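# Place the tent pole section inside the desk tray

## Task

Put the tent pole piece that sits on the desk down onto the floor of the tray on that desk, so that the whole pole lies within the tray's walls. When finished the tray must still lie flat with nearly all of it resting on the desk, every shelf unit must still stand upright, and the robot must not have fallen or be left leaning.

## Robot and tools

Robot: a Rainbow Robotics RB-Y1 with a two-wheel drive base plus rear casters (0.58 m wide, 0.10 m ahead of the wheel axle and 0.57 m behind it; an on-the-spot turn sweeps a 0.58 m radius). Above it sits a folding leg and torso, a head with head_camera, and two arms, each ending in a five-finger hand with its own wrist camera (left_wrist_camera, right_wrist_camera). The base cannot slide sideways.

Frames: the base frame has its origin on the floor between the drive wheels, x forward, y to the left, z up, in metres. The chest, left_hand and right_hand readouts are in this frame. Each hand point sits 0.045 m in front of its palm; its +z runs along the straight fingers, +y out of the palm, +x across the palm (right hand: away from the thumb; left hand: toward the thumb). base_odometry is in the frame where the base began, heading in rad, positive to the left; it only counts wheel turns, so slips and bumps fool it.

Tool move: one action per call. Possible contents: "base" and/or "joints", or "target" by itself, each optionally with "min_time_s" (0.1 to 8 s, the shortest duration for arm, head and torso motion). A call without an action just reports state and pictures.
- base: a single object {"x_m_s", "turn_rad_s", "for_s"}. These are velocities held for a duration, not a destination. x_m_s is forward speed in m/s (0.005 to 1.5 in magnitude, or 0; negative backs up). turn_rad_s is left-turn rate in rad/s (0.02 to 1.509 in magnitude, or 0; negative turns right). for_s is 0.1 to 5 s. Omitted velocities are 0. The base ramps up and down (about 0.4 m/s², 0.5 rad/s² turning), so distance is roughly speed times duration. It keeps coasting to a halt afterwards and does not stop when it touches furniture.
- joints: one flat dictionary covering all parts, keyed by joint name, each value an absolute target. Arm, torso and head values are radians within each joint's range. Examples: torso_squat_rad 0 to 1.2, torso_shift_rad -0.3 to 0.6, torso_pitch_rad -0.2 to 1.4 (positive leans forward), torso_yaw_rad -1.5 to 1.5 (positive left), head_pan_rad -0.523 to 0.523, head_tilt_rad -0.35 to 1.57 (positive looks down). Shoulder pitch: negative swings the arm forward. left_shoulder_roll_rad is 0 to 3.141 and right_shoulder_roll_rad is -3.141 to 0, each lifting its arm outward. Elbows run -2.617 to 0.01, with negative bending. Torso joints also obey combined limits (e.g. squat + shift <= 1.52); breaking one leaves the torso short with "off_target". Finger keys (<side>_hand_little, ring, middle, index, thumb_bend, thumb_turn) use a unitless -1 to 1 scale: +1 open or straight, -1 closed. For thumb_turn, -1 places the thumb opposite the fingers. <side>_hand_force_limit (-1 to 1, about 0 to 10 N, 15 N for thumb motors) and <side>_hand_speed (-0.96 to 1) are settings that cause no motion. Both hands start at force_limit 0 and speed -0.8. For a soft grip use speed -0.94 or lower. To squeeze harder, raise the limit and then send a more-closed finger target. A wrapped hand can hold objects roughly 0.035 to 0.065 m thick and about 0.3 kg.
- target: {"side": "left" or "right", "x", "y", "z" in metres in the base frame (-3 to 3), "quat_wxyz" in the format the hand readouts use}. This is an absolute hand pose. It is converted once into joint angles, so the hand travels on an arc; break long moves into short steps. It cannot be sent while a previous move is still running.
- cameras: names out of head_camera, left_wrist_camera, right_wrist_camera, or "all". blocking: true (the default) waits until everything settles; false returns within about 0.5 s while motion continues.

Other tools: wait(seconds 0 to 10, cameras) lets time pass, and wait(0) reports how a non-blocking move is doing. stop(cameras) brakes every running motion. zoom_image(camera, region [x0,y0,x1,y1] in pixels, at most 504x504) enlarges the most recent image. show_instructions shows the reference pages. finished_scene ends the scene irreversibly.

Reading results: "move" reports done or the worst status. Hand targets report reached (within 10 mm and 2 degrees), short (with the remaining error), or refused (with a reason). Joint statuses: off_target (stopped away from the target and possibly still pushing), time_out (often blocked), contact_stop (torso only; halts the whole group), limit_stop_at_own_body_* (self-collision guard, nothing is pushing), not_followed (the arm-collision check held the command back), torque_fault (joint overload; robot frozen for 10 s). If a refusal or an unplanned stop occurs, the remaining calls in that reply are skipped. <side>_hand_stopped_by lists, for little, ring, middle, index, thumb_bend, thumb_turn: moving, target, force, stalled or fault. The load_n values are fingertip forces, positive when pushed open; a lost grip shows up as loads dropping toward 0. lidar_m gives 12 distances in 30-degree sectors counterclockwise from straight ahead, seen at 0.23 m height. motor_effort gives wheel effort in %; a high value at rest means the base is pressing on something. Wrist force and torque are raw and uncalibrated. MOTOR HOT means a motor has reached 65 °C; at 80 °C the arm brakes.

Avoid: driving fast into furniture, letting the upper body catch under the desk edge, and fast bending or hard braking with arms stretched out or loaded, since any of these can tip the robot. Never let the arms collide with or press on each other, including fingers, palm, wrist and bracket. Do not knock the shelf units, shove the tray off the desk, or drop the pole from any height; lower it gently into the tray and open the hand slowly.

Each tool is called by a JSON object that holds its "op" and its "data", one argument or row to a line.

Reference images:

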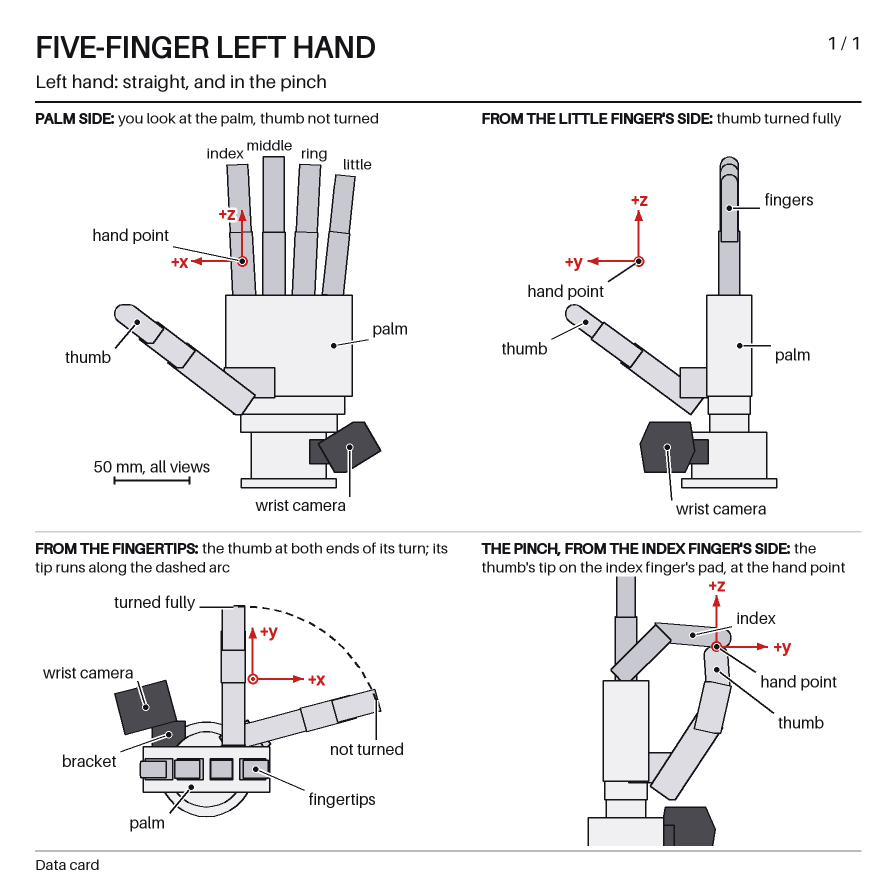

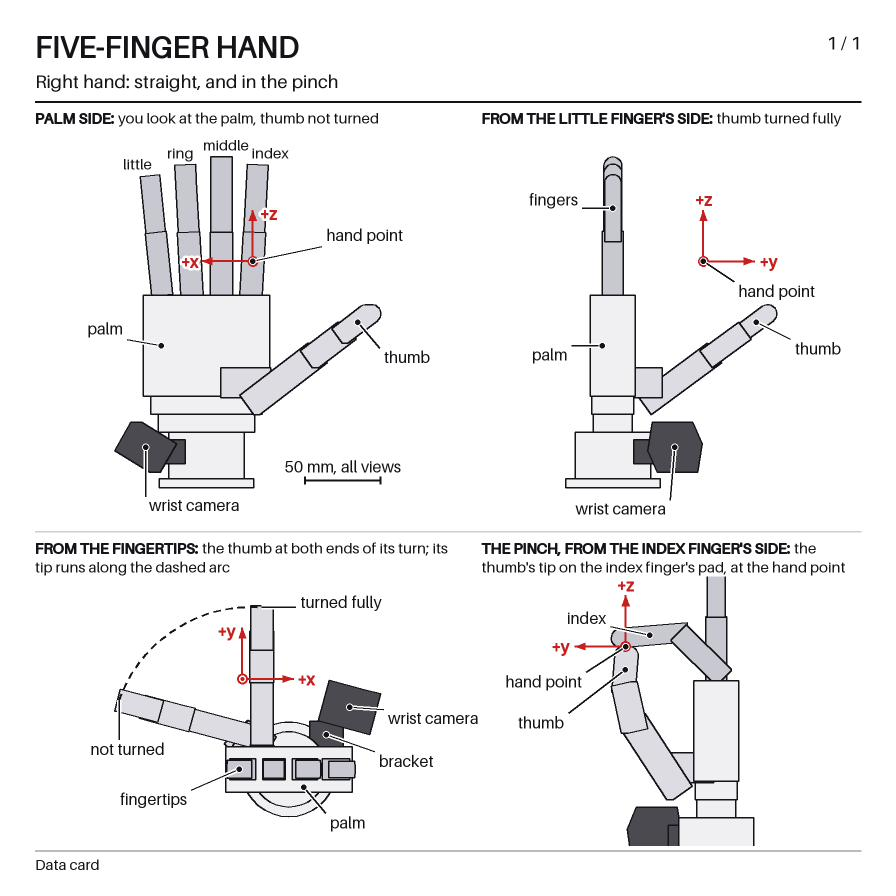

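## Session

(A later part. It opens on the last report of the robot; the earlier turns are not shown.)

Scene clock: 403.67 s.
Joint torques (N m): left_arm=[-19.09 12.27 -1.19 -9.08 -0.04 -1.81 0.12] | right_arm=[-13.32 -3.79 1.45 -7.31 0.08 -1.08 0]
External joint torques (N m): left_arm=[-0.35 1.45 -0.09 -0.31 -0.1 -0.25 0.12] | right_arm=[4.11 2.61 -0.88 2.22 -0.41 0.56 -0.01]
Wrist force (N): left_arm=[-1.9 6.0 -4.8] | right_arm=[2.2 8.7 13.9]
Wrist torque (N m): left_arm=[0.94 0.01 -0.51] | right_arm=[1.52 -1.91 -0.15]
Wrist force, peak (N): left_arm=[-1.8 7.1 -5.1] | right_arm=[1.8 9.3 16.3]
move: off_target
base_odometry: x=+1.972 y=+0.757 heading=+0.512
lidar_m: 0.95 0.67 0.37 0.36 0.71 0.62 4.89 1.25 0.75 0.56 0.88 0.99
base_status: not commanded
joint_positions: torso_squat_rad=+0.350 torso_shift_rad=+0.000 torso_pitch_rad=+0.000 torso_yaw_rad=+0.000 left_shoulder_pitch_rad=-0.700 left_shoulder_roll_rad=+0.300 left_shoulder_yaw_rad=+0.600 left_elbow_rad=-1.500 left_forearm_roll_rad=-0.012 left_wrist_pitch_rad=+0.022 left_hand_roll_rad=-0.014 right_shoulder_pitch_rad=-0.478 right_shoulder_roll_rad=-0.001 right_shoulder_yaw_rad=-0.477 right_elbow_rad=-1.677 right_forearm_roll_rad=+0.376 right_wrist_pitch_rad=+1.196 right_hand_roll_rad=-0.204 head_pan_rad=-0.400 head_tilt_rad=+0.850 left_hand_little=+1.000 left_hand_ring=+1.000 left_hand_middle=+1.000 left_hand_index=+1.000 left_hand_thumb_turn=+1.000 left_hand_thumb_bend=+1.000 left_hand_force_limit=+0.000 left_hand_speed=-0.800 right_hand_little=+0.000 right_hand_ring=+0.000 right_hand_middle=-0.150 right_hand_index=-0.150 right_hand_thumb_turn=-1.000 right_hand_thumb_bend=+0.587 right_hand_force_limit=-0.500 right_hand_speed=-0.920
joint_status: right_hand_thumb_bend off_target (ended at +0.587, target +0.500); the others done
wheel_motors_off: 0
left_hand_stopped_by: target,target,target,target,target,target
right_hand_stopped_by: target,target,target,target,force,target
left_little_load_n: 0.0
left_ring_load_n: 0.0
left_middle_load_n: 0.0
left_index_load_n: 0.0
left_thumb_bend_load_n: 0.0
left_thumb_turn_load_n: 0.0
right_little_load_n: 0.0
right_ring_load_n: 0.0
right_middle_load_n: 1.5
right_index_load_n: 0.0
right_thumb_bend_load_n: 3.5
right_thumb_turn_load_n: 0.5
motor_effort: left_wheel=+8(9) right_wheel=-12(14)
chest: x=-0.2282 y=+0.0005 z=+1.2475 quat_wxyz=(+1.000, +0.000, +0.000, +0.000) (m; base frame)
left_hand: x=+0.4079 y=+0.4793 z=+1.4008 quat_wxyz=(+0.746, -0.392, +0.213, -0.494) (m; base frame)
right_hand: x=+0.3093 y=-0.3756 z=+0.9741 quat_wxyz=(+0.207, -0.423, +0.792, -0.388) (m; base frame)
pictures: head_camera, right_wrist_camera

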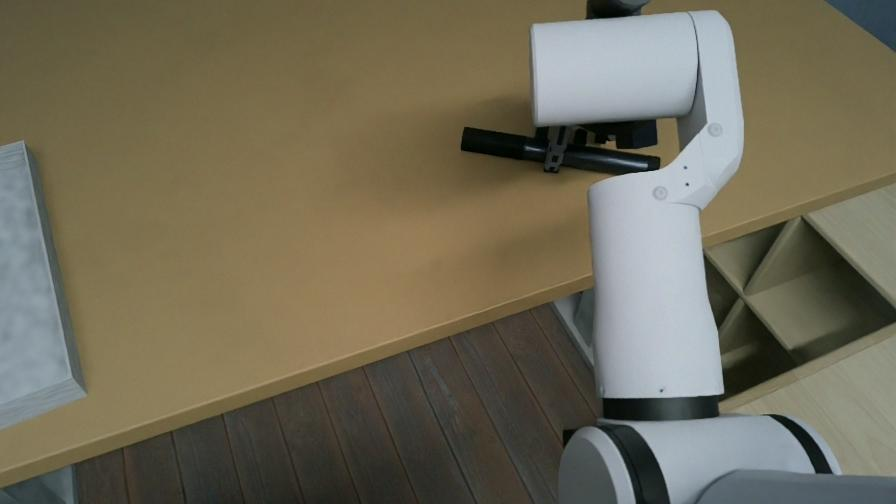

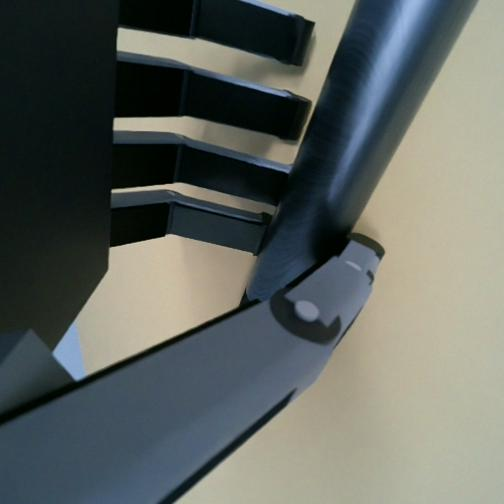

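{"op": "move", "data": {
  "joints": {"right_hand_speed": -0.94, "right_hand_force_limit": -0.3, "right_hand_thumb_bend": 0.2, "right_hand_index": -0.5, "right_hand_middle": -0.5},
  "cameras": ["head_camera", "right_wrist_camera"]
}}

{"op": "zoom_image", "data": {
  "camera": "head_camera",
  "region": [440, 60, 640, 220]
}}

Scene clock: 412.60 s.
Joint torques (N m): left_arm=[-19.27 12.53 -1.12 -9.08 -0.03 -1.88 0.25] | right_arm=[-13.29 -3.43 1.67 -7.49 -0.01 -0.89 -0.15]
External joint torques (N m): left_arm=[-0.53 1.71 -0.03 -0.3 -0.08 -0.32 0.24] | right_arm=[4.14 2.97 -0.66 2.03 -0.49 0.75 -0.16]
Wrist force (N): left_arm=[-1.5 6.6 -5.2] | right_arm=[2.2 9.3 15.5]
Wrist torque (N m): left_arm=[1.06 -0.08 -0.49] | right_arm=[1.57 -1.98 -0.12]
Wrist force, peak (N): left_arm=[-2.0 7.1 -4.5] | right_arm=[1.8 9.6 15.7]
move: off_target
base_odometry: x=+1.972 y=+0.757 heading=+0.512
lidar_m: 0.96 0.66 0.37 0.37 0.70 0.63 4.89 1.25 0.76 0.56 0.87 0.98
base_status: not commanded
joint_positions: torso_squat_rad=+0.350 torso_shift_rad=+0.000 torso_pitch_rad=+0.000 torso_yaw_rad=+0.000 left_shoulder_pitch_rad=-0.700 left_shoulder_roll_rad=+0.300 left_shoulder_yaw_rad=+0.600 left_elbow_rad=-1.500 left_forearm_roll_rad=-0.012 left_wrist_pitch_rad=+0.022 left_hand_roll_rad=-0.014 right_shoulder_pitch_rad=-0.477 right_shoulder_roll_rad=-0.001 right_shoulder_yaw_rad=-0.477 right_elbow_rad=-1.677 right_forearm_roll_rad=+0.376 right_wrist_pitch_rad=+1.196 right_hand_roll_rad=-0.204 head_pan_rad=-0.400 head_tilt_rad=+0.850 left_hand_little=+1.000 left_hand_ring=+1.000 left_hand_middle=+1.000 left_hand_index=+1.000 left_hand_thumb_turn=+1.000 left_hand_thumb_bend=+1.000 left_hand_force_limit=+0.000 left_hand_speed=-0.800 right_hand_little=+0.000 right_hand_ring=+0.000 right_hand_middle=-0.154 right_hand_index=-0.182 right_hand_thumb_turn=-1.000 right_hand_thumb_bend=+0.585 right_hand_force_limit=-0.300 right_hand_speed=-0.940
joint_status: right_hand_middle off_target (ended at -0.154, target -0.500); right_hand_index off_target (ended at -0.182, target -0.500); right_hand_thumb_bend off_target (ended at +0.585, target +0.200); the others done
wheel_motors_off: 0
left_hand_stopped_by: target,target,target,target,target,target
right_hand_stopped_by: target,target,force,force,force,target
left_little_load_n: 0.0
left_ring_load_n: 0.0
left_middle_load_n: 0.0
left_index_load_n: 0.0
left_thumb_bend_load_n: 0.0
left_thumb_turn_load_n: 0.0
right_little_load_n: 0.0
right_ring_load_n: 0.0
right_middle_load_n: 1.0
right_index_load_n: 3.5
right_thumb_bend_load_n: 6.0
right_thumb_turn_load_n: -2.5
motor_effort: left_wheel=+8(9) right_wheel=-13(14)
chest: x=-0.2282 y=+0.0005 z=+1.2475 quat_wxyz=(+1.000, +0.000, +0.000, +0.000) (m; base frame)
left_hand: x=+0.4079 y=+0.4793 z=+1.4008 quat_wxyz=(+0.746, -0.392, +0.213, -0.494) (m; base frame)
right_hand: x=+0.3093 y=-0.3756 z=+0.9741 quat_wxyz=(+0.207, -0.423, +0.792, -0.387) (m; base frame)
pictures: head_camera, right_wrist_camera

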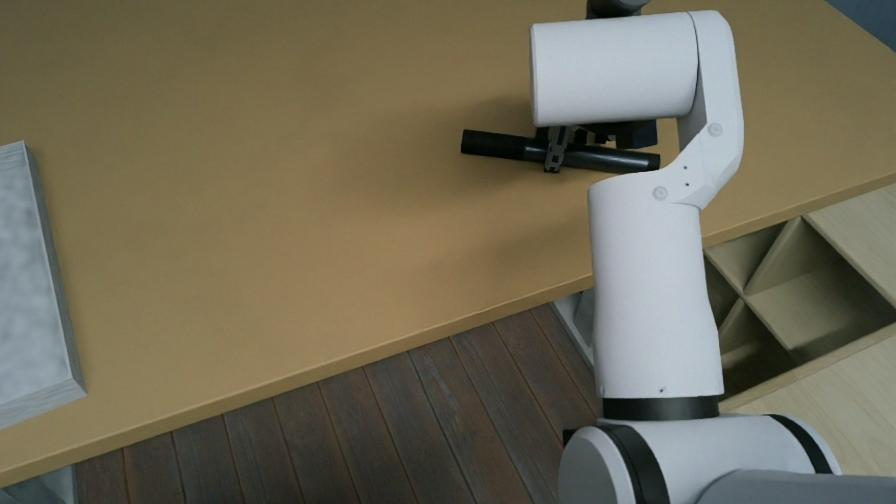

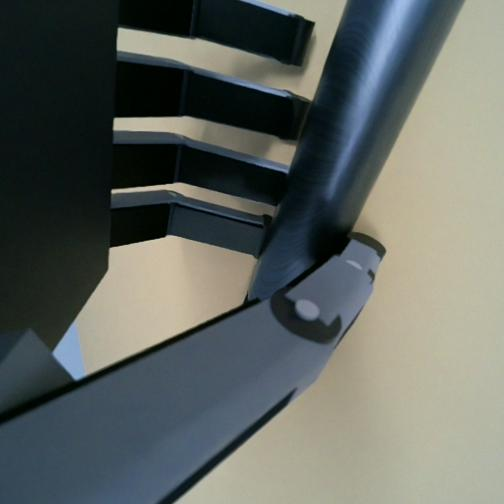

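Scaled by 2.520 from the camera's 896x504 image, which has a finer 1280x720 frame.

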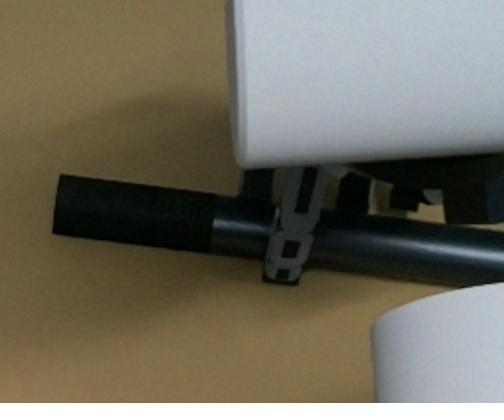

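{"op": "move", "data": {
  "joints": {"right_hand_speed": -0.94, "right_hand_force_limit": 0.1, "right_hand_thumb_bend": 0.1, "right_hand_index": -0.6, "right_hand_middle": -0.6}
}}

{"op": "move", "data": {
  "target": {"side": "right", "x": 0.309, "y": -0.3755, "z": 1.06, "quat_wxyz": [0.2065, -0.4233, 0.7928, -0.3867]},
  "min_time_s": 2.5,
  "cameras": ["head_camera", "right_wrist_camera"]
}}

Scene clock: 421.23 s.
Joint torques (N m): left_arm=[-19.08 12.36 -1.01 -9.08 -0.04 -1.83 0.15] | right_arm=[-13.43 -3.58 1.38 -7.68 -0.04 -1 -0.04]
External joint torques (N m): left_arm=[-0.34 1.54 0.09 -0.31 -0.09 -0.27 0.15] | right_arm=[4 2.82 -0.95 1.85 -0.53 0.64 -0.04]
Wrist force (N): left_arm=[-1.6 5.7 -4.5] | right_arm=[1.6 9.3 15.2]
Wrist torque (N m): left_arm=[0.88 -0.03 -0.43] | right_arm=[1.54 -1.87 -0.15]
Wrist force, peak (N): left_arm=[-1.9 7.0 -5.2] | right_arm=[1.9 10.1 15.8]
move: off_target
base_odometry: x=+1.972 y=+0.757 heading=+0.512
lidar_m: 0.95 0.68 0.36 0.37 0.69 0.62 4.88 1.25 0.76 0.55 0.88 0.98
base_status: not commanded
joint_positions: torso_squat_rad=+0.350 torso_shift_rad=+0.000 torso_pitch_rad=+0.000 torso_yaw_rad=+0.000 left_shoulder_pitch_rad=-0.700 left_shoulder_roll_rad=+0.300 left_shoulder_yaw_rad=+0.600 left_elbow_rad=-1.500 left_forearm_roll_rad=-0.012 left_wrist_pitch_rad=+0.022 left_hand_roll_rad=-0.014 right_shoulder_pitch_rad=-0.477 right_shoulder_roll_rad=-0.001 right_shoulder_yaw_rad=-0.477 right_elbow_rad=-1.677 right_forearm_roll_rad=+0.376 right_wrist_pitch_rad=+1.196 right_hand_roll_rad=-0.204 head_pan_rad=-0.400 head_tilt_rad=+0.850 left_hand_little=+1.000 left_hand_ring=+1.000 left_hand_middle=+1.000 left_hand_index=+1.000 left_hand_thumb_turn=+1.000 left_hand_thumb_bend=+1.000 left_hand_force_limit=+0.000 left_hand_speed=-0.800 right_hand_little=+0.000 right_hand_ring=+0.000 right_hand_middle=-0.175 right_hand_index=-0.208 right_hand_thumb_turn=-1.000 right_hand_thumb_bend=+0.587 right_hand_force_limit=+0.100 right_hand_speed=-0.940
joint_status: right_hand_middle off_target (ended at -0.175, target -0.600); right_hand_index off_target (ended at -0.208, target -0.600); right_hand_thumb_bend off_target (ended at +0.587, target +0.100); the others done
wheel_motors_off: 0
left_hand_stopped_by: target,target,target,target,target,target
right_hand_stopped_by: target,target,force,force,force,target
left_little_load_n: 0.0
left_ring_load_n: 0.0
left_middle_load_n: 0.0
left_index_load_n: 0.0
left_thumb_bend_load_n: 0.0
left_thumb_turn_load_n: 0.0
right_little_load_n: 0.0
right_ring_load_n: 0.0
right_middle_load_n: 4.0
right_index_load_n: 6.5
right_thumb_bend_load_n: 13.5
right_thumb_turn_load_n: -3.5
motor_effort: left_wheel=+8(9) right_wheel=-11(13)
chest: x=-0.2282 y=+0.0005 z=+1.2475 quat_wxyz=(+1.000, +0.000, +0.000, +0.000) (m; base frame)
left_hand: x=+0.4079 y=+0.4793 z=+1.4008 quat_wxyz=(+0.746, -0.392, +0.213, -0.494) (m; base frame)
right_hand: x=+0.3093 y=-0.3756 z=+0.9741 quat_wxyz=(+0.207, -0.423, +0.792, -0.387) (m; base frame)
pictures: none

Scene clock: 424.07 s.
Joint torques (N m): left_arm=[-19.14 12.34 -0.95 -9.15 -0.05 -1.88 0.1] | right_arm=[-19.64 -8.78 1.84 -9.07 0.36 -1.66 0.28]
External joint torques (N m): left_arm=[-0.4 1.52 0.15 -0.37 -0.11 -0.32 0.09] | right_arm=[-0.95 -1.32 -0.58 -0.74 0 0 0.27]
Wrist force (N): left_arm=[-1.4 6.5 -5.3] | right_arm=[1.5 12.0 16.4]
Wrist torque (N m): left_arm=[1.00 -0.09 -0.47] | right_arm=[1.51 -1.86 0.05]
Wrist force, peak (N): left_arm=[-2.4 7.0 -4.7] | right_arm=[2.2 11.6 17.3]
move: done
base_odometry: x=+1.972 y=+0.757 heading=+0.512
lidar_m: 0.96 0.68 0.38 0.37 0.70 0.62 4.88 1.24 0.76 0.56 0.88 0.99
base_status: not commanded
joint_positions: torso_squat_rad=+0.350 torso_shift_rad=+0.000 torso_pitch_rad=+0.000 torso_yaw_rad=+0.000 left_shoulder_pitch_rad=-0.700 left_shoulder_roll_rad=+0.300 left_shoulder_yaw_rad=+0.600 left_elbow_rad=-1.500 left_forearm_roll_rad=-0.012 left_wrist_pitch_rad=+0.022 left_hand_roll_rad=-0.014 right_shoulder_pitch_rad=-0.633 right_shoulder_roll_rad=-0.063 right_shoulder_yaw_rad=-0.489 right_elbow_rad=-1.789 right_forearm_roll_rad=+0.379 right_wrist_pitch_rad=+1.462 right_hand_roll_rad=-0.133 head_pan_rad=-0.400 head_tilt_rad=+0.850 left_hand_little=+1.000 left_hand_ring=+1.000 left_hand_middle=+1.000 left_hand_index=+1.000 left_hand_thumb_turn=+1.000 left_hand_thumb_bend=+1.000 left_hand_force_limit=+0.000 left_hand_speed=-0.800 right_hand_little=+0.000 right_hand_ring=+0.000 right_hand_middle=-0.174 right_hand_index=-0.208 right_hand_thumb_turn=-1.000 right_hand_thumb_bend=+0.587 right_hand_force_limit=+0.100 right_hand_speed=-0.940
joint_status: all done
wheel_motors_off: 0
left_hand_stopped_by: target,target,target,target,target,target
right_hand_stopped_by: target,target,force,force,force,target
left_little_load_n: 0.0
left_ring_load_n: 0.0
left_middle_load_n: 0.0
left_index_load_n: 0.0
left_thumb_bend_load_n: 0.0
left_thumb_turn_load_n: 0.0
right_little_load_n: 0.0
right_ring_load_n: 0.0
right_middle_load_n: 4.5
right_index_load_n: 6.0
right_thumb_bend_load_n: 13.5
right_thumb_turn_load_n: -4.0
motor_effort: left_wheel=+8(9) right_wheel=-12(14)
chest: x=-0.2282 y=+0.0005 z=+1.2475 quat_wxyz=(+1.000, +0.000, +0.000, +0.000) (m; base frame)
left_hand: x=+0.4080 y=+0.4793 z=+1.4008 quat_wxyz=(+0.746, -0.392, +0.213, -0.494) (m; base frame)
right_hand: x=+0.3090 y=-0.3753 z=+1.0596 quat_wxyz=(+0.206, -0.424, +0.793, -0.386) (m; base frame)
right_hand_status: reached (checked arc, planned for 2.5 s): 0 mm and 0.0 deg off.
pictures: head_camera, right_wrist_camera

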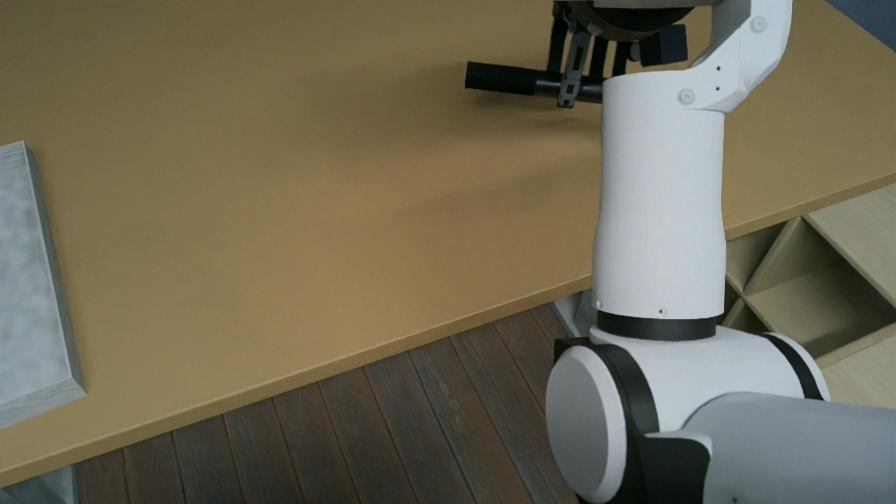

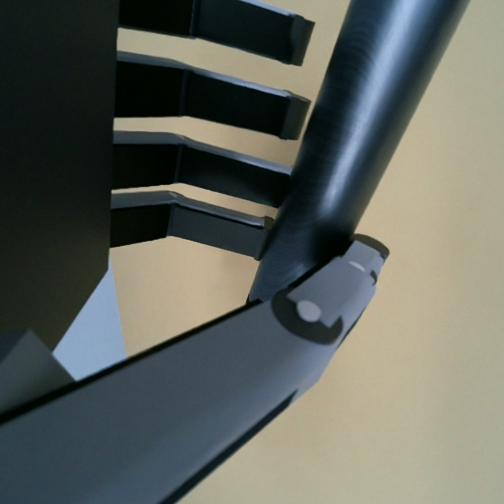

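{"op": "move", "data": {
  "target": {"side": "right", "x": 0.37, "y": -0.15, "z": 1.13, "quat_wxyz": [0.3592, -0.7364, 0.5151, -0.2513]},
  "min_time_s": 2.5
}}

{"op": "move", "data": {
  "joints": {"head_pan_rad": 0.1, "head_tilt_rad": 0.8},
  "cameras": ["head_camera"]
}}

Scene clock: 452.43 s.
Joint torques (N m): left_arm=[-19.12 12.35 -0.89 -9.09 -0.09 -1.9 0.13] | right_arm=[-24.16 -8.76 2.92 -7.92 -0.75 -1.7 0.3]
External joint torques (N m): left_arm=[-0.38 1.53 0.21 -0.32 -0.15 -0.34 0.12] | right_arm=[-0.99 -1.68 1.71 0.51 -0.32 -0.11 0.29]
Wrist force (N): left_arm=[-1.5 7.0 -4.7] | right_arm=[1.6 11.6 16.6]
Wrist torque (N m): left_arm=[1.08 -0.01 -0.42] | right_arm=[1.48 -1.88 0.06]
Wrist force, peak (N): left_arm=[-1.5 7.1 -4.9] | right_arm=[2.5 11.7 17.4]
move: done
base_odometry: x=+1.972 y=+0.757 heading=+0.512
lidar_m: 0.96 0.68 0.37 0.36 0.70 0.62 4.88 1.24 0.76 0.56 0.89 0.99
base_status: not commanded
joint_positions: torso_squat_rad=+0.350 torso_shift_rad=+0.000 torso_pitch_rad=+0.000 torso_yaw_rad=+0.000 left_shoulder_pitch_rad=-0.700 left_shoulder_roll_rad=+0.300 left_shoulder_yaw_rad=+0.600 left_elbow_rad=-1.500 left_forearm_roll_rad=-0.012 left_wrist_pitch_rad=+0.022 left_hand_roll_rad=-0.014 right_shoulder_pitch_rad=-0.963 right_shoulder_roll_rad=-0.101 right_shoulder_yaw_rad=-0.410 right_elbow_rad=-1.461 right_forearm_roll_rad=-0.224 right_wrist_pitch_rad=+1.531 right_hand_roll_rad=+0.354 head_pan_rad=-0.400 head_tilt_rad=+0.850 left_hand_little=+1.000 left_hand_ring=+1.000 left_hand_middle=+1.000 left_hand_index=+1.000 left_hand_thumb_turn=+1.000 left_hand_thumb_bend=+1.000 left_hand_force_limit=+0.000 left_hand_speed=-0.800 right_hand_little=+0.000 right_hand_ring=+0.000 right_hand_middle=-0.174 right_hand_index=-0.208 right_hand_thumb_turn=-1.000 right_hand_thumb_bend=+0.587 right_hand_force_limit=+0.100 right_hand_speed=-0.940
joint_status: all done
wheel_motors_off: 0
left_hand_stopped_by: target,target,target,target,target,target
right_hand_stopped_by: target,target,force,force,force,target
left_little_load_n: 0.0
left_ring_load_n: 0.0
left_middle_load_n: 0.0
left_index_load_n: 0.0
left_thumb_bend_load_n: 0.0
left_thumb_turn_load_n: -0.5
right_little_load_n: 0.0
right_ring_load_n: 0.0
right_middle_load_n: 4.5
right_index_load_n: 6.0
right_thumb_bend_load_n: 13.5
right_thumb_turn_load_n: -4.0
motor_effort: left_wheel=+8(8) right_wheel=-12(14)
chest: x=-0.2282 y=+0.0005 z=+1.2475 quat_wxyz=(+1.000, +0.000, +0.000, +0.000) (m; base frame)
left_hand: x=+0.4080 y=+0.4793 z=+1.4008 quat_wxyz=(+0.746, -0.392, +0.213, -0.494) (m; base frame)
right_hand: x=+0.3692 y=-0.1499 z=+1.1302 quat_wxyz=(+0.360, -0.735, +0.516, -0.253) (m; base frame)
right_hand_status: reached (checked arc, planned for 2.5 s): 1 mm and 0.3 deg off.
pictures: none

Scene clock: 453.43 s.
Joint torques (N m): left_arm=[-19.15 12.39 -1.2 -9.01 -0.05 -1.77 0.15] | right_arm=[-24.12 -8.17 1.86 -7.7 -0.68 -1.56 0.26]
External joint torques (N m): left_arm=[-0.41 1.57 -0.1 -0.23 -0.1 -0.21 0.15] | right_arm=[-0.96 -1.1 0.65 0.73 -0.24 0.02 0.25]
Wrist force (N): left_arm=[-2.0 6.5 -4.4] | right_arm=[1.5 11.1 16.8]
Wrist torque (N m): left_arm=[0.95 0.05 -0.47] | right_arm=[1.35 -1.84 0.07]
Wrist force, peak (N): left_arm=[-1.3 6.7 -5.1] | right_arm=[1.4 12.0 16.8]
move: done
base_odometry: x=+1.972 y=+0.757 heading=+0.512
lidar_m: 0.95 0.68 0.37 0.36 0.70 0.62 4.88 1.25 0.76 0.56 0.89 1.00
base_status: not commanded
joint_positions: torso_squat_rad=+0.350 torso_shift_rad=+0.000 torso_pitch_rad=+0.000 torso_yaw_rad=+0.000 left_shoulder_pitch_rad=-0.700 left_shoulder_roll_rad=+0.300 left_shoulder_yaw_rad=+0.600 left_elbow_rad=-1.500 left_forearm_roll_rad=-0.012 left_wrist_pitch_rad=+0.022 left_hand_roll_rad=-0.014 right_shoulder_pitch_rad=-0.963 right_shoulder_roll_rad=-0.101 right_shoulder_yaw_rad=-0.410 right_elbow_rad=-1.461 right_forearm_roll_rad=-0.224 right_wrist_pitch_rad=+1.531 right_hand_roll_rad=+0.354 head_pan_rad=+0.100 head_tilt_rad=+0.800 left_hand_little=+1.000 left_hand_ring=+1.000 left_hand_middle=+1.000 left_hand_index=+1.000 left_hand_thumb_turn=+1.000 left_hand_thumb_bend=+1.000 left_hand_force_limit=+0.000 left_hand_speed=-0.800 right_hand_little=+0.000 right_hand_ring=+0.000 right_hand_middle=-0.174 right_hand_index=-0.208 right_hand_thumb_turn=-1.000 right_hand_thumb_bend=+0.587 right_hand_force_limit=+0.100 right_hand_speed=-0.940
joint_status: all done
wheel_motors_off: 0
left_hand_stopped_by: target,target,target,target,target,target
right_hand_stopped_by: target,target,force,force,force,target
left_little_load_n: 0.0
left_ring_load_n: 0.0
left_middle_load_n: 0.0
left_index_load_n: 0.0
left_thumb_bend_load_n: 0.0
left_thumb_turn_load_n: 0.0
right_little_load_n: 0.0
right_ring_load_n: 0.0
right_middle_load_n: 4.5
right_index_load_n: 6.0
right_thumb_bend_load_n: 13.5
right_thumb_turn_load_n: -4.0
motor_effort: left_wheel=+7(9) right_wheel=-11(13)
chest: x=-0.2282 y=+0.0005 z=+1.2475 quat_wxyz=(+1.000, +0.000, +0.000, +0.000) (m; base frame)
left_hand: x=+0.4080 y=+0.4793 z=+1.4008 quat_wxyz=(+0.746, -0.392, +0.213, -0.494) (m; base frame)
right_hand: x=+0.3692 y=-0.1499 z=+1.1302 quat_wxyz=(+0.360, -0.735, +0.516, -0.253) (m; base frame)
pictures: head_camera

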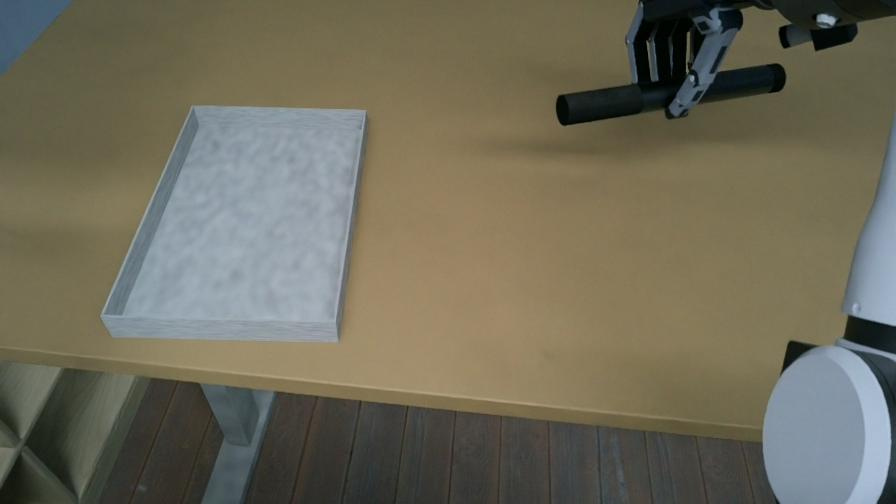

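{"op": "move", "data": {
  "target": {"side":"right","x":0.362,"y":0.266,"z":1.12,"quat_wxyz":[0.4330,-0.8877,0.1406,-0.0686]},
  "min_time_s": 3,
  "cameras": ["head_camera","right_wrist_camera"]
}}

Scene clock: 472.00 s.
Joint torques (N m): left_arm=[-19.23 12.41 -1.16 -9 -0.06 -1.78 0.14] | right_arm=[-24.72 -8.19 -4.44 3.38 -0.06 -1.84 0.03]
External joint torques (N m): left_arm=[-0.49 1.6 -0.06 -0.23 -0.12 -0.22 0.13] | right_arm=[-0.67 1.6 0.64 0.46 -0.14 -0.15 0.01]
Wrist force (N): left_arm=[-1.7 6.6 -4.7] | right_arm=[0.4 12.8 13.9]
Wrist torque (N m): left_arm=[1.00 -0.04 -0.49] | right_arm=[1.70 -1.70 0.05]
Wrist force, peak (N): left_arm=[-1.3 7.1 -4.8] | right_arm=[2.0 12.2 17.1]
move: short
base_odometry: x=+1.972 y=+0.757 heading=+0.512
lidar_m: 0.95 0.67 0.37 0.37 0.70 0.61 4.89 1.24 0.75 0.55 0.88 1.00
base_status: not commanded
joint_positions: torso_squat_rad=+0.350 torso_shift_rad=+0.000 torso_pitch_rad=+0.000 torso_yaw_rad=+0.000 left_shoulder_pitch_rad=-0.700 left_shoulder_roll_rad=+0.300 left_shoulder_yaw_rad=+0.600 left_elbow_rad=-1.500 left_forearm_roll_rad=-0.012 left_wrist_pitch_rad=+0.022 left_hand_roll_rad=-0.014 right_shoulder_pitch_rad=-1.642 right_shoulder_roll_rad=+0.000 right_shoulder_yaw_rad=+1.532 right_elbow_rad=-0.471 right_forearm_roll_rad=-2.407 right_wrist_pitch_rad=+0.124 right_hand_roll_rad=+0.819 head_pan_rad=+0.100 head_tilt_rad=+0.800 left_hand_little=+1.000 left_hand_ring=+1.000 left_hand_middle=+1.000 left_hand_index=+1.000 left_hand_thumb_turn=+1.000 left_hand_thumb_bend=+1.000 left_hand_force_limit=+0.000 left_hand_speed=-0.800 right_hand_little=+0.000 right_hand_ring=+0.000 right_hand_middle=-0.174 right_hand_index=-0.208 right_hand_thumb_turn=-1.000 right_hand_thumb_bend=+0.587 right_hand_force_limit=+0.100 right_hand_speed=-0.940
joint_status: all done
wheel_motors_off: 0
left_hand_stopped_by: target,target,target,target,target,target
right_hand_stopped_by: target,target,force,force,force,target
left_little_load_n: 0.0
left_ring_load_n: 0.0
left_middle_load_n: 0.0
left_index_load_n: 0.0
left_thumb_bend_load_n: 0.0
left_thumb_turn_load_n: 0.0
right_little_load_n: 0.0
right_ring_load_n: 0.0
right_middle_load_n: 4.5
right_index_load_n: 6.5
right_thumb_bend_load_n: 13.5
right_thumb_turn_load_n: -4.0
motor_effort: left_wheel=+8(9) right_wheel=-13(15)
chest: x=-0.2281 y=+0.0004 z=+1.2475 quat_wxyz=(+1.000, +0.000, +0.000, +0.000) (m; base frame)
left_hand: x=+0.4080 y=+0.4792 z=+1.4008 quat_wxyz=(+0.746, -0.392, +0.213, -0.494) (m; base frame)
right_hand: x=+0.3610 y=+0.2647 z=+1.1204 quat_wxyz=(+0.535, -0.780, +0.187, -0.264) (m; base frame)
right_hand_status: short (checked arc, as near as the solve gets, planned for 3.0 s): 2 mm and 28.7 deg off. The place is met; only the turn is off.
pictures: head_camera, right_wrist_camera

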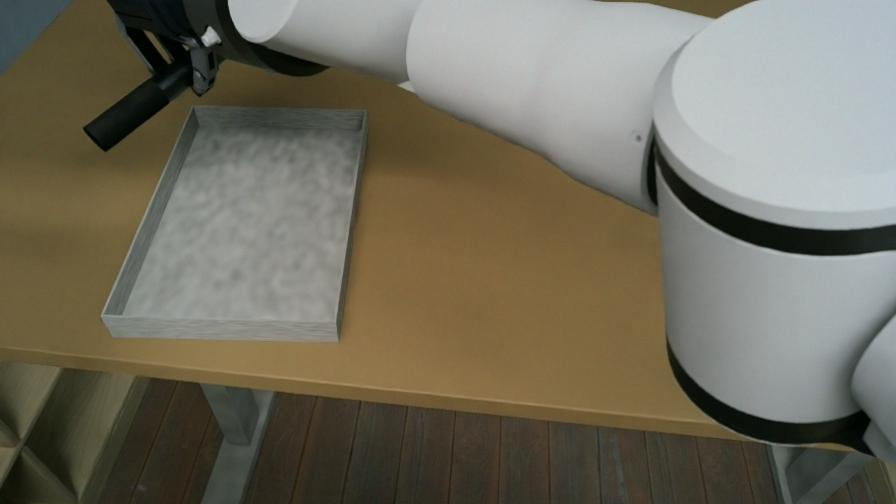

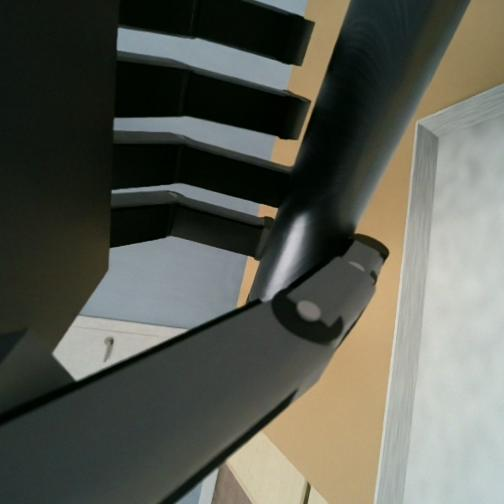

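{"op": "move", "data": {
  "target": {"side":"right","x":0.373,"y":0.262,"z":1.10,"quat_wxyz":[0.4020,-0.8241,0.3585,-0.1749]},
  "min_time_s": 2.5,
  "cameras": ["head_camera"]
}}

Scene clock: 490.27 s.
Joint torques (N m): left_arm=[-19.14 12.5 -1.08 -9.15 -0.02 -1.88 0.11] | right_arm=[-21.25 -7.92 -4.1 3.78 0.22 -1.43 0.23]
External joint torques (N m): left_arm=[-0.39 1.69 0.02 -0.38 -0.08 -0.32 0.1] | right_arm=[2.54 1.64 1.11 -0.7 -0.16 -0.55 0.22]
Wrist force (N): left_arm=[-1.3 6.0 -4.4] | right_arm=[1.9 12.9 14.4]
Wrist torque (N m): left_arm=[0.94 -0.08 -0.45] | right_arm=[1.66 -1.83 0.16]
Wrist force, peak (N): left_arm=[-1.6 7.0 -4.7] | right_arm=[0.6 13.2 15.0]
move: short
base_odometry: x=+1.972 y=+0.757 heading=+0.512
lidar_m: 0.96 0.68 0.37 0.37 0.71 0.62 4.88 1.25 0.75 0.56 0.89 0.99
base_status: not commanded
joint_positions: torso_squat_rad=+0.350 torso_shift_rad=+0.000 torso_pitch_rad=+0.000 torso_yaw_rad=+0.000 left_shoulder_pitch_rad=-0.700 left_shoulder_roll_rad=+0.300 left_shoulder_yaw_rad=+0.600 left_elbow_rad=-1.500 left_forearm_roll_rad=-0.012 left_wrist_pitch_rad=+0.022 left_hand_roll_rad=-0.014 right_shoulder_pitch_rad=-1.632 right_shoulder_roll_rad=+0.000 right_shoulder_yaw_rad=+1.720 right_elbow_rad=-0.560 right_forearm_roll_rad=-3.141 right_wrist_pitch_rad=-0.140 right_hand_roll_rad=+1.125 head_pan_rad=+0.100 head_tilt_rad=+0.800 left_hand_little=+1.000 left_hand_ring=+1.000 left_hand_middle=+1.000 left_hand_index=+1.000 left_hand_thumb_turn=+1.000 left_hand_thumb_bend=+1.000 left_hand_force_limit=+0.000 left_hand_speed=-0.800 right_hand_little=+0.000 right_hand_ring=+0.000 right_hand_middle=-0.174 right_hand_index=-0.208 right_hand_thumb_turn=-1.000 right_hand_thumb_bend=+0.587 right_hand_force_limit=+0.100 right_hand_speed=-0.940
joint_status: all done
wheel_motors_off: 0
left_hand_stopped_by: target,target,target,target,target,target
right_hand_stopped_by: target,target,force,force,force,target
left_little_load_n: 0.0
left_ring_load_n: 0.0
left_middle_load_n: -0.5
left_index_load_n: 0.0
left_thumb_bend_load_n: 0.0
left_thumb_turn_load_n: -0.5
right_little_load_n: 0.0
right_ring_load_n: 0.0
right_middle_load_n: 4.5
right_index_load_n: 6.0
right_thumb_bend_load_n: 13.5
right_thumb_turn_load_n: -4.0
motor_effort: left_wheel=+8(9) right_wheel=-12(14)
chest: x=-0.2281 y=+0.0004 z=+1.2475 quat_wxyz=(+1.000, +0.000, +0.000, +0.000) (m; base frame)
left_hand: x=+0.4080 y=+0.4792 z=+1.4008 quat_wxyz=(+0.746, -0.392, +0.213, -0.494) (m; base frame)
right_hand: x=+0.3716 y=+0.2601 z=+1.1011 quat_wxyz=(+0.559, -0.720, +0.327, -0.248) (m; base frame)
right_hand_status: short (checked arc, as near as the solve gets, planned for 2.5 s): 3 mm and 23.5 deg off. The place is met; only the turn is off.
pictures: head_camera

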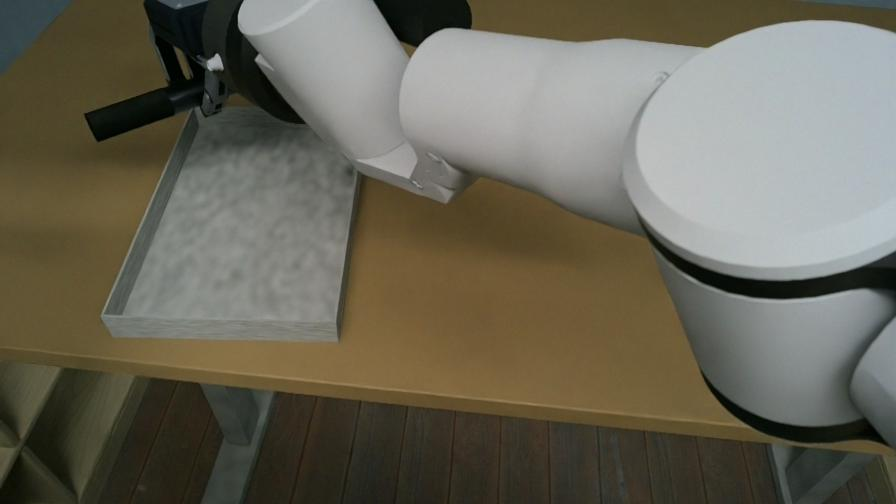

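{"op": "move", "data": {
  "target": {"side":"right","x":0.429,"y":-0.019,"z":1.10,"quat_wxyz":[0.3592,-0.7364,0.5151,-0.2513]},
  "min_time_s": 2.5
}}

{"op": "move", "data": {
  "joints": {"torso_yaw_rad":0.45,"left_shoulder_yaw_rad":0.1,"head_pan_rad":0.0},
  "min_time_s": 2.5,
  "cameras": ["head_camera"]
}}

Scene clock: 508.57 s.
Joint torques (N m): left_arm=[-19.25 12.33 -1.03 -8.96 -0.03 -1.89 0.12] | right_arm=[-28.03 -11.23 -4.18 7.11 0.52 -1.9 0.02]
External joint torques (N m): left_arm=[-0.51 1.51 0.06 -0.19 -0.09 -0.33 0.11] | right_arm=[-1.54 -0.88 1.02 -0.65 0.13 -0.36 0.01]
Wrist force (N): left_arm=[-1.0 6.7 -3.9] | right_arm=[1.6 12.0 16.6]
Wrist torque (N m): left_arm=[1.02 -0.09 -0.47] | right_arm=[1.54 -1.86 -0.11]
Wrist force, peak (N): left_arm=[-1.5 7.3 -4.9] | right_arm=[1.7 12.0 16.9]
move: done
base_odometry: x=+1.972 y=+0.757 heading=+0.512
lidar_m: 0.95 0.68 0.37 0.36 0.70 0.62 4.89 1.25 0.76 0.57 0.89 0.98
base_status: not commanded
joint_positions: torso_squat_rad=+0.350 torso_shift_rad=+0.000 torso_pitch_rad=+0.000 torso_yaw_rad=+0.000 left_shoulder_pitch_rad=-0.700 left_shoulder_roll_rad=+0.300 left_shoulder_yaw_rad=+0.600 left_elbow_rad=-1.500 left_forearm_roll_rad=-0.012 left_wrist_pitch_rad=+0.022 left_hand_roll_rad=-0.014 right_shoulder_pitch_rad=-1.829 right_shoulder_roll_rad=-0.490 right_shoulder_yaw_rad=+2.094 right_elbow_rad=-0.832 right_forearm_roll_rad=-2.071 right_wrist_pitch_rad=+0.346 right_hand_roll_rad=-0.404 head_pan_rad=+0.100 head_tilt_rad=+0.800 left_hand_little=+1.000 left_hand_ring=+1.000 left_hand_middle=+1.000 left_hand_index=+1.000 left_hand_thumb_turn=+1.000 left_hand_thumb_bend=+1.000 left_hand_force_limit=+0.000 left_hand_speed=-0.800 right_hand_little=+0.000 right_hand_ring=+0.000 right_hand_middle=-0.174 right_hand_index=-0.208 right_hand_thumb_turn=-1.000 right_hand_thumb_bend=+0.587 right_hand_force_limit=+0.100 right_hand_speed=-0.940
joint_status: all done
wheel_motors_off: 0
left_hand_stopped_by: target,target,target,target,target,target
right_hand_stopped_by: target,target,force,force,force,target
left_little_load_n: 0.0
left_ring_load_n: 0.0
left_middle_load_n: 0.0
left_index_load_n: 0.0
left_thumb_bend_load_n: -0.5
left_thumb_turn_load_n: 0.0
right_little_load_n: 0.0
right_ring_load_n: 0.0
right_middle_load_n: 4.5
right_index_load_n: 6.5
right_thumb_bend_load_n: 13.5
right_thumb_turn_load_n: -4.0
motor_effort: left_wheel=+8(9) right_wheel=-11(14)
chest: x=-0.2281 y=+0.0004 z=+1.2475 quat_wxyz=(+1.000, +0.000, +0.000, +0.000) (m; base frame)
left_hand: x=+0.4080 y=+0.4792 z=+1.4008 quat_wxyz=(+0.746, -0.392, +0.213, -0.494) (m; base frame)
right_hand: x=+0.4291 y=-0.0187 z=+1.1001 quat_wxyz=(+0.359, -0.739, +0.514, -0.247) (m; base frame)
right_hand_status: reached (checked arc, planned for 2.5 s): 0 mm and 0.6 deg off.
pictures: none

Scene clock: 511.37 s.
Joint torques (N m): left_arm=[-20.53 8.24 1.62 -9.02 -0.02 -1.79 0.12] | right_arm=[-27.31 -11.17 -4.34 7.16 0.36 -1.75 0.25]
External joint torques (N m): left_arm=[-0.5 1.42 -1.19 -0.32 -0.08 -0.24 0.13] | right_arm=[-0.83 -0.8 0.85 -0.6 -0.03 -0.22 0.24]
Wrist force (N): left_arm=[0.2 6.0 -4.0] | right_arm=[1.8 11.8 16.8]
Wrist torque (N m): left_arm=[0.91 -0.15 -0.36] | right_arm=[1.49 -1.88 -0.10]
Wrist force, peak (N): left_arm=[-0.5 6.7 -4.9] | right_arm=[2.4 12.1 17.1]
move: done
base_odometry: x=+1.972 y=+0.757 heading=+0.512
lidar_m: 0.96 0.67 0.38 0.35 0.71 0.62 4.88 1.24 0.75 0.56 0.88 1.00
base_status: not commanded
joint_positions: torso_squat_rad=+0.350 torso_shift_rad=+0.000 torso_pitch_rad=+0.000 torso_yaw_rad=+0.450 left_shoulder_pitch_rad=-0.700 left_shoulder_roll_rad=+0.300 left_shoulder_yaw_rad=+0.100 left_elbow_rad=-1.500 left_forearm_roll_rad=-0.012 left_wrist_pitch_rad=+0.022 left_hand_roll_rad=-0.014 right_shoulder_pitch_rad=-1.829 right_shoulder_roll_rad=-0.490 right_shoulder_yaw_rad=+2.094 right_elbow_rad=-0.832 right_forearm_roll_rad=-2.071 right_wrist_pitch_rad=+0.346 right_hand_roll_rad=-0.404 head_pan_rad=+0.000 head_tilt_rad=+0.800 left_hand_little=+1.000 left_hand_ring=+1.000 left_hand_middle=+1.000 left_hand_index=+1.000 left_hand_thumb_turn=+1.000 left_hand_thumb_bend=+1.000 left_hand_force_limit=+0.000 left_hand_speed=-0.800 right_hand_little=+0.000 right_hand_ring=+0.000 right_hand_middle=-0.174 right_hand_index=-0.208 right_hand_thumb_turn=-1.000 right_hand_thumb_bend=+0.587 right_hand_force_limit=+0.100 right_hand_speed=-0.940
joint_status: all done
wheel_motors_off: 0
left_hand_stopped_by: target,target,target,target,target,target
right_hand_stopped_by: target,target,force,force,force,target
left_little_load_n: 0.0
left_ring_load_n: 0.0
left_middle_load_n: -0.5
left_index_load_n: 0.0
left_thumb_bend_load_n: 0.0
left_thumb_turn_load_n: -0.5
right_little_load_n: 0.0
right_ring_load_n: 0.0
right_middle_load_n: 4.5
right_index_load_n: 6.0
right_thumb_bend_load_n: 13.5
right_thumb_turn_load_n: -4.0
motor_effort: left_wheel=+9(9) right_wheel=-12(14)
chest: x=-0.2281 y=+0.0004 z=+1.2475 quat_wxyz=(+0.975, +0.000, +0.000, +0.223) (m; base frame)
left_hand: x=+0.3006 y=+0.4907 z=+1.3691 quat_wxyz=(+0.792, -0.330, +0.331, -0.392) (m; base frame)
right_hand: x=+0.3720 y=+0.2691 z=+1.1000 quat_wxyz=(+0.405, -0.835, +0.337, -0.161) (m; base frame)
pictures: head_camera

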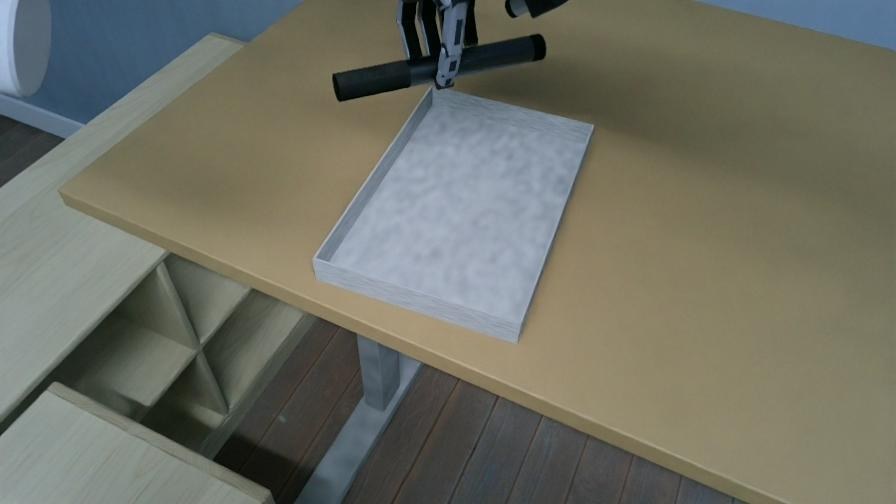

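{"op": "move", "data": {
  "target": {"side":"right","x":0.372,"y":0.269,"z":1.03,"quat_wxyz":[0.4066,-0.8336,0.3309,-0.1614]},
  "min_time_s": 2,
  "cameras": ["head_camera"]
}}

{"op": "zoom_image", "data": {
  "camera": "head_camera",
  "region": [250, 20, 650, 370]
}}

Scene clock: 517.93 s.
Joint torques (N m): left_arm=[-20.57 8.44 1.69 -9.05 -0.08 -1.78 0.2] | right_arm=[-24.26 -8.83 -4.15 7.84 0.54 -2.02 0.02]
External joint torques (N m): left_arm=[-0.53 1.63 -1.12 -0.35 -0.14 -0.24 0.21] | right_arm=[2.47 1.32 0.8 0.5 0.2 -0.55 0.01]
Wrist force (N): left_arm=[0.6 6.4 -4.3] | right_arm=[1.7 11.7 17.2]
Wrist torque (N m): left_arm=[0.98 -0.21 -0.36] | right_arm=[1.45 -1.92 -0.11]
Wrist force, peak (N): left_arm=[0.8 6.9 -4.6] | right_arm=[2.0 11.9 17.4]
move: done
base_odometry: x=+1.972 y=+0.757 heading=+0.512
lidar_m: 0.95 0.68 0.36 0.37 0.71 0.62 4.88 1.25 0.75 0.56 0.88 1.00
base_status: not commanded
joint_positions: torso_squat_rad=+0.350 torso_shift_rad=+0.000 torso_pitch_rad=+0.000 torso_yaw_rad=+0.450 left_shoulder_pitch_rad=-0.700 left_shoulder_roll_rad=+0.300 left_shoulder_yaw_rad=+0.100 left_elbow_rad=-1.500 left_forearm_roll_rad=-0.012 left_wrist_pitch_rad=+0.022 left_hand_roll_rad=-0.014 right_shoulder_pitch_rad=-1.681 right_shoulder_roll_rad=-0.416 right_shoulder_yaw_rad=+2.094 right_elbow_rad=-0.763 right_forearm_roll_rad=-1.923 right_wrist_pitch_rad=+0.243 right_hand_roll_rad=-0.495 head_pan_rad=+0.000 head_tilt_rad=+0.800 left_hand_little=+1.000 left_hand_ring=+1.000 left_hand_middle=+1.000 left_hand_index=+1.000 left_hand_thumb_turn=+1.000 left_hand_thumb_bend=+1.000 left_hand_force_limit=+0.000 left_hand_speed=-0.800 right_hand_little=+0.000 right_hand_ring=+0.000 right_hand_middle=-0.174 right_hand_index=-0.208 right_hand_thumb_turn=-1.000 right_hand_thumb_bend=+0.587 right_hand_force_limit=+0.100 right_hand_speed=-0.940
joint_status: all done
wheel_motors_off: 0
left_hand_stopped_by: target,target,target,target,target,target
right_hand_stopped_by: target,target,force,force,force,target
left_little_load_n: 0.0
left_ring_load_n: 0.0
left_middle_load_n: 0.0
left_index_load_n: 0.0
left_thumb_bend_load_n: 0.0
left_thumb_turn_load_n: 0.0
right_little_load_n: 0.0
right_ring_load_n: 0.0
right_middle_load_n: 5.0
right_index_load_n: 6.0
right_thumb_bend_load_n: 13.5
right_thumb_turn_load_n: -4.0
motor_effort: left_wheel=+8(9) right_wheel=-10(14)
chest: x=-0.2281 y=+0.0004 z=+1.2475 quat_wxyz=(+0.975, +0.000, +0.000, +0.223) (m; base frame)
left_hand: x=+0.3006 y=+0.4907 z=+1.3691 quat_wxyz=(+0.792, -0.330, +0.331, -0.392) (m; base frame)
right_hand: x=+0.3722 y=+0.2690 z=+1.0305 quat_wxyz=(+0.408, -0.835, +0.331, -0.161) (m; base frame)
right_hand_status: reached (checked arc, planned for 2.0 s): 1 mm and 0.0 deg off.
pictures: head_camera

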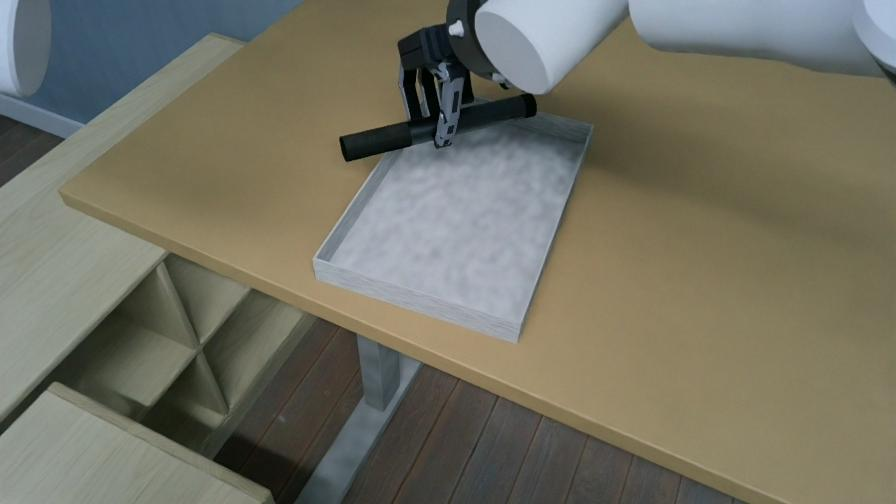

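Scaled by 1.260 from the camera's 896x504 image, which has a finer 1280x720 frame.

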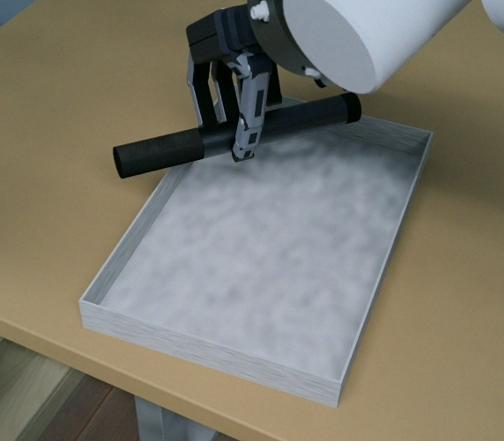

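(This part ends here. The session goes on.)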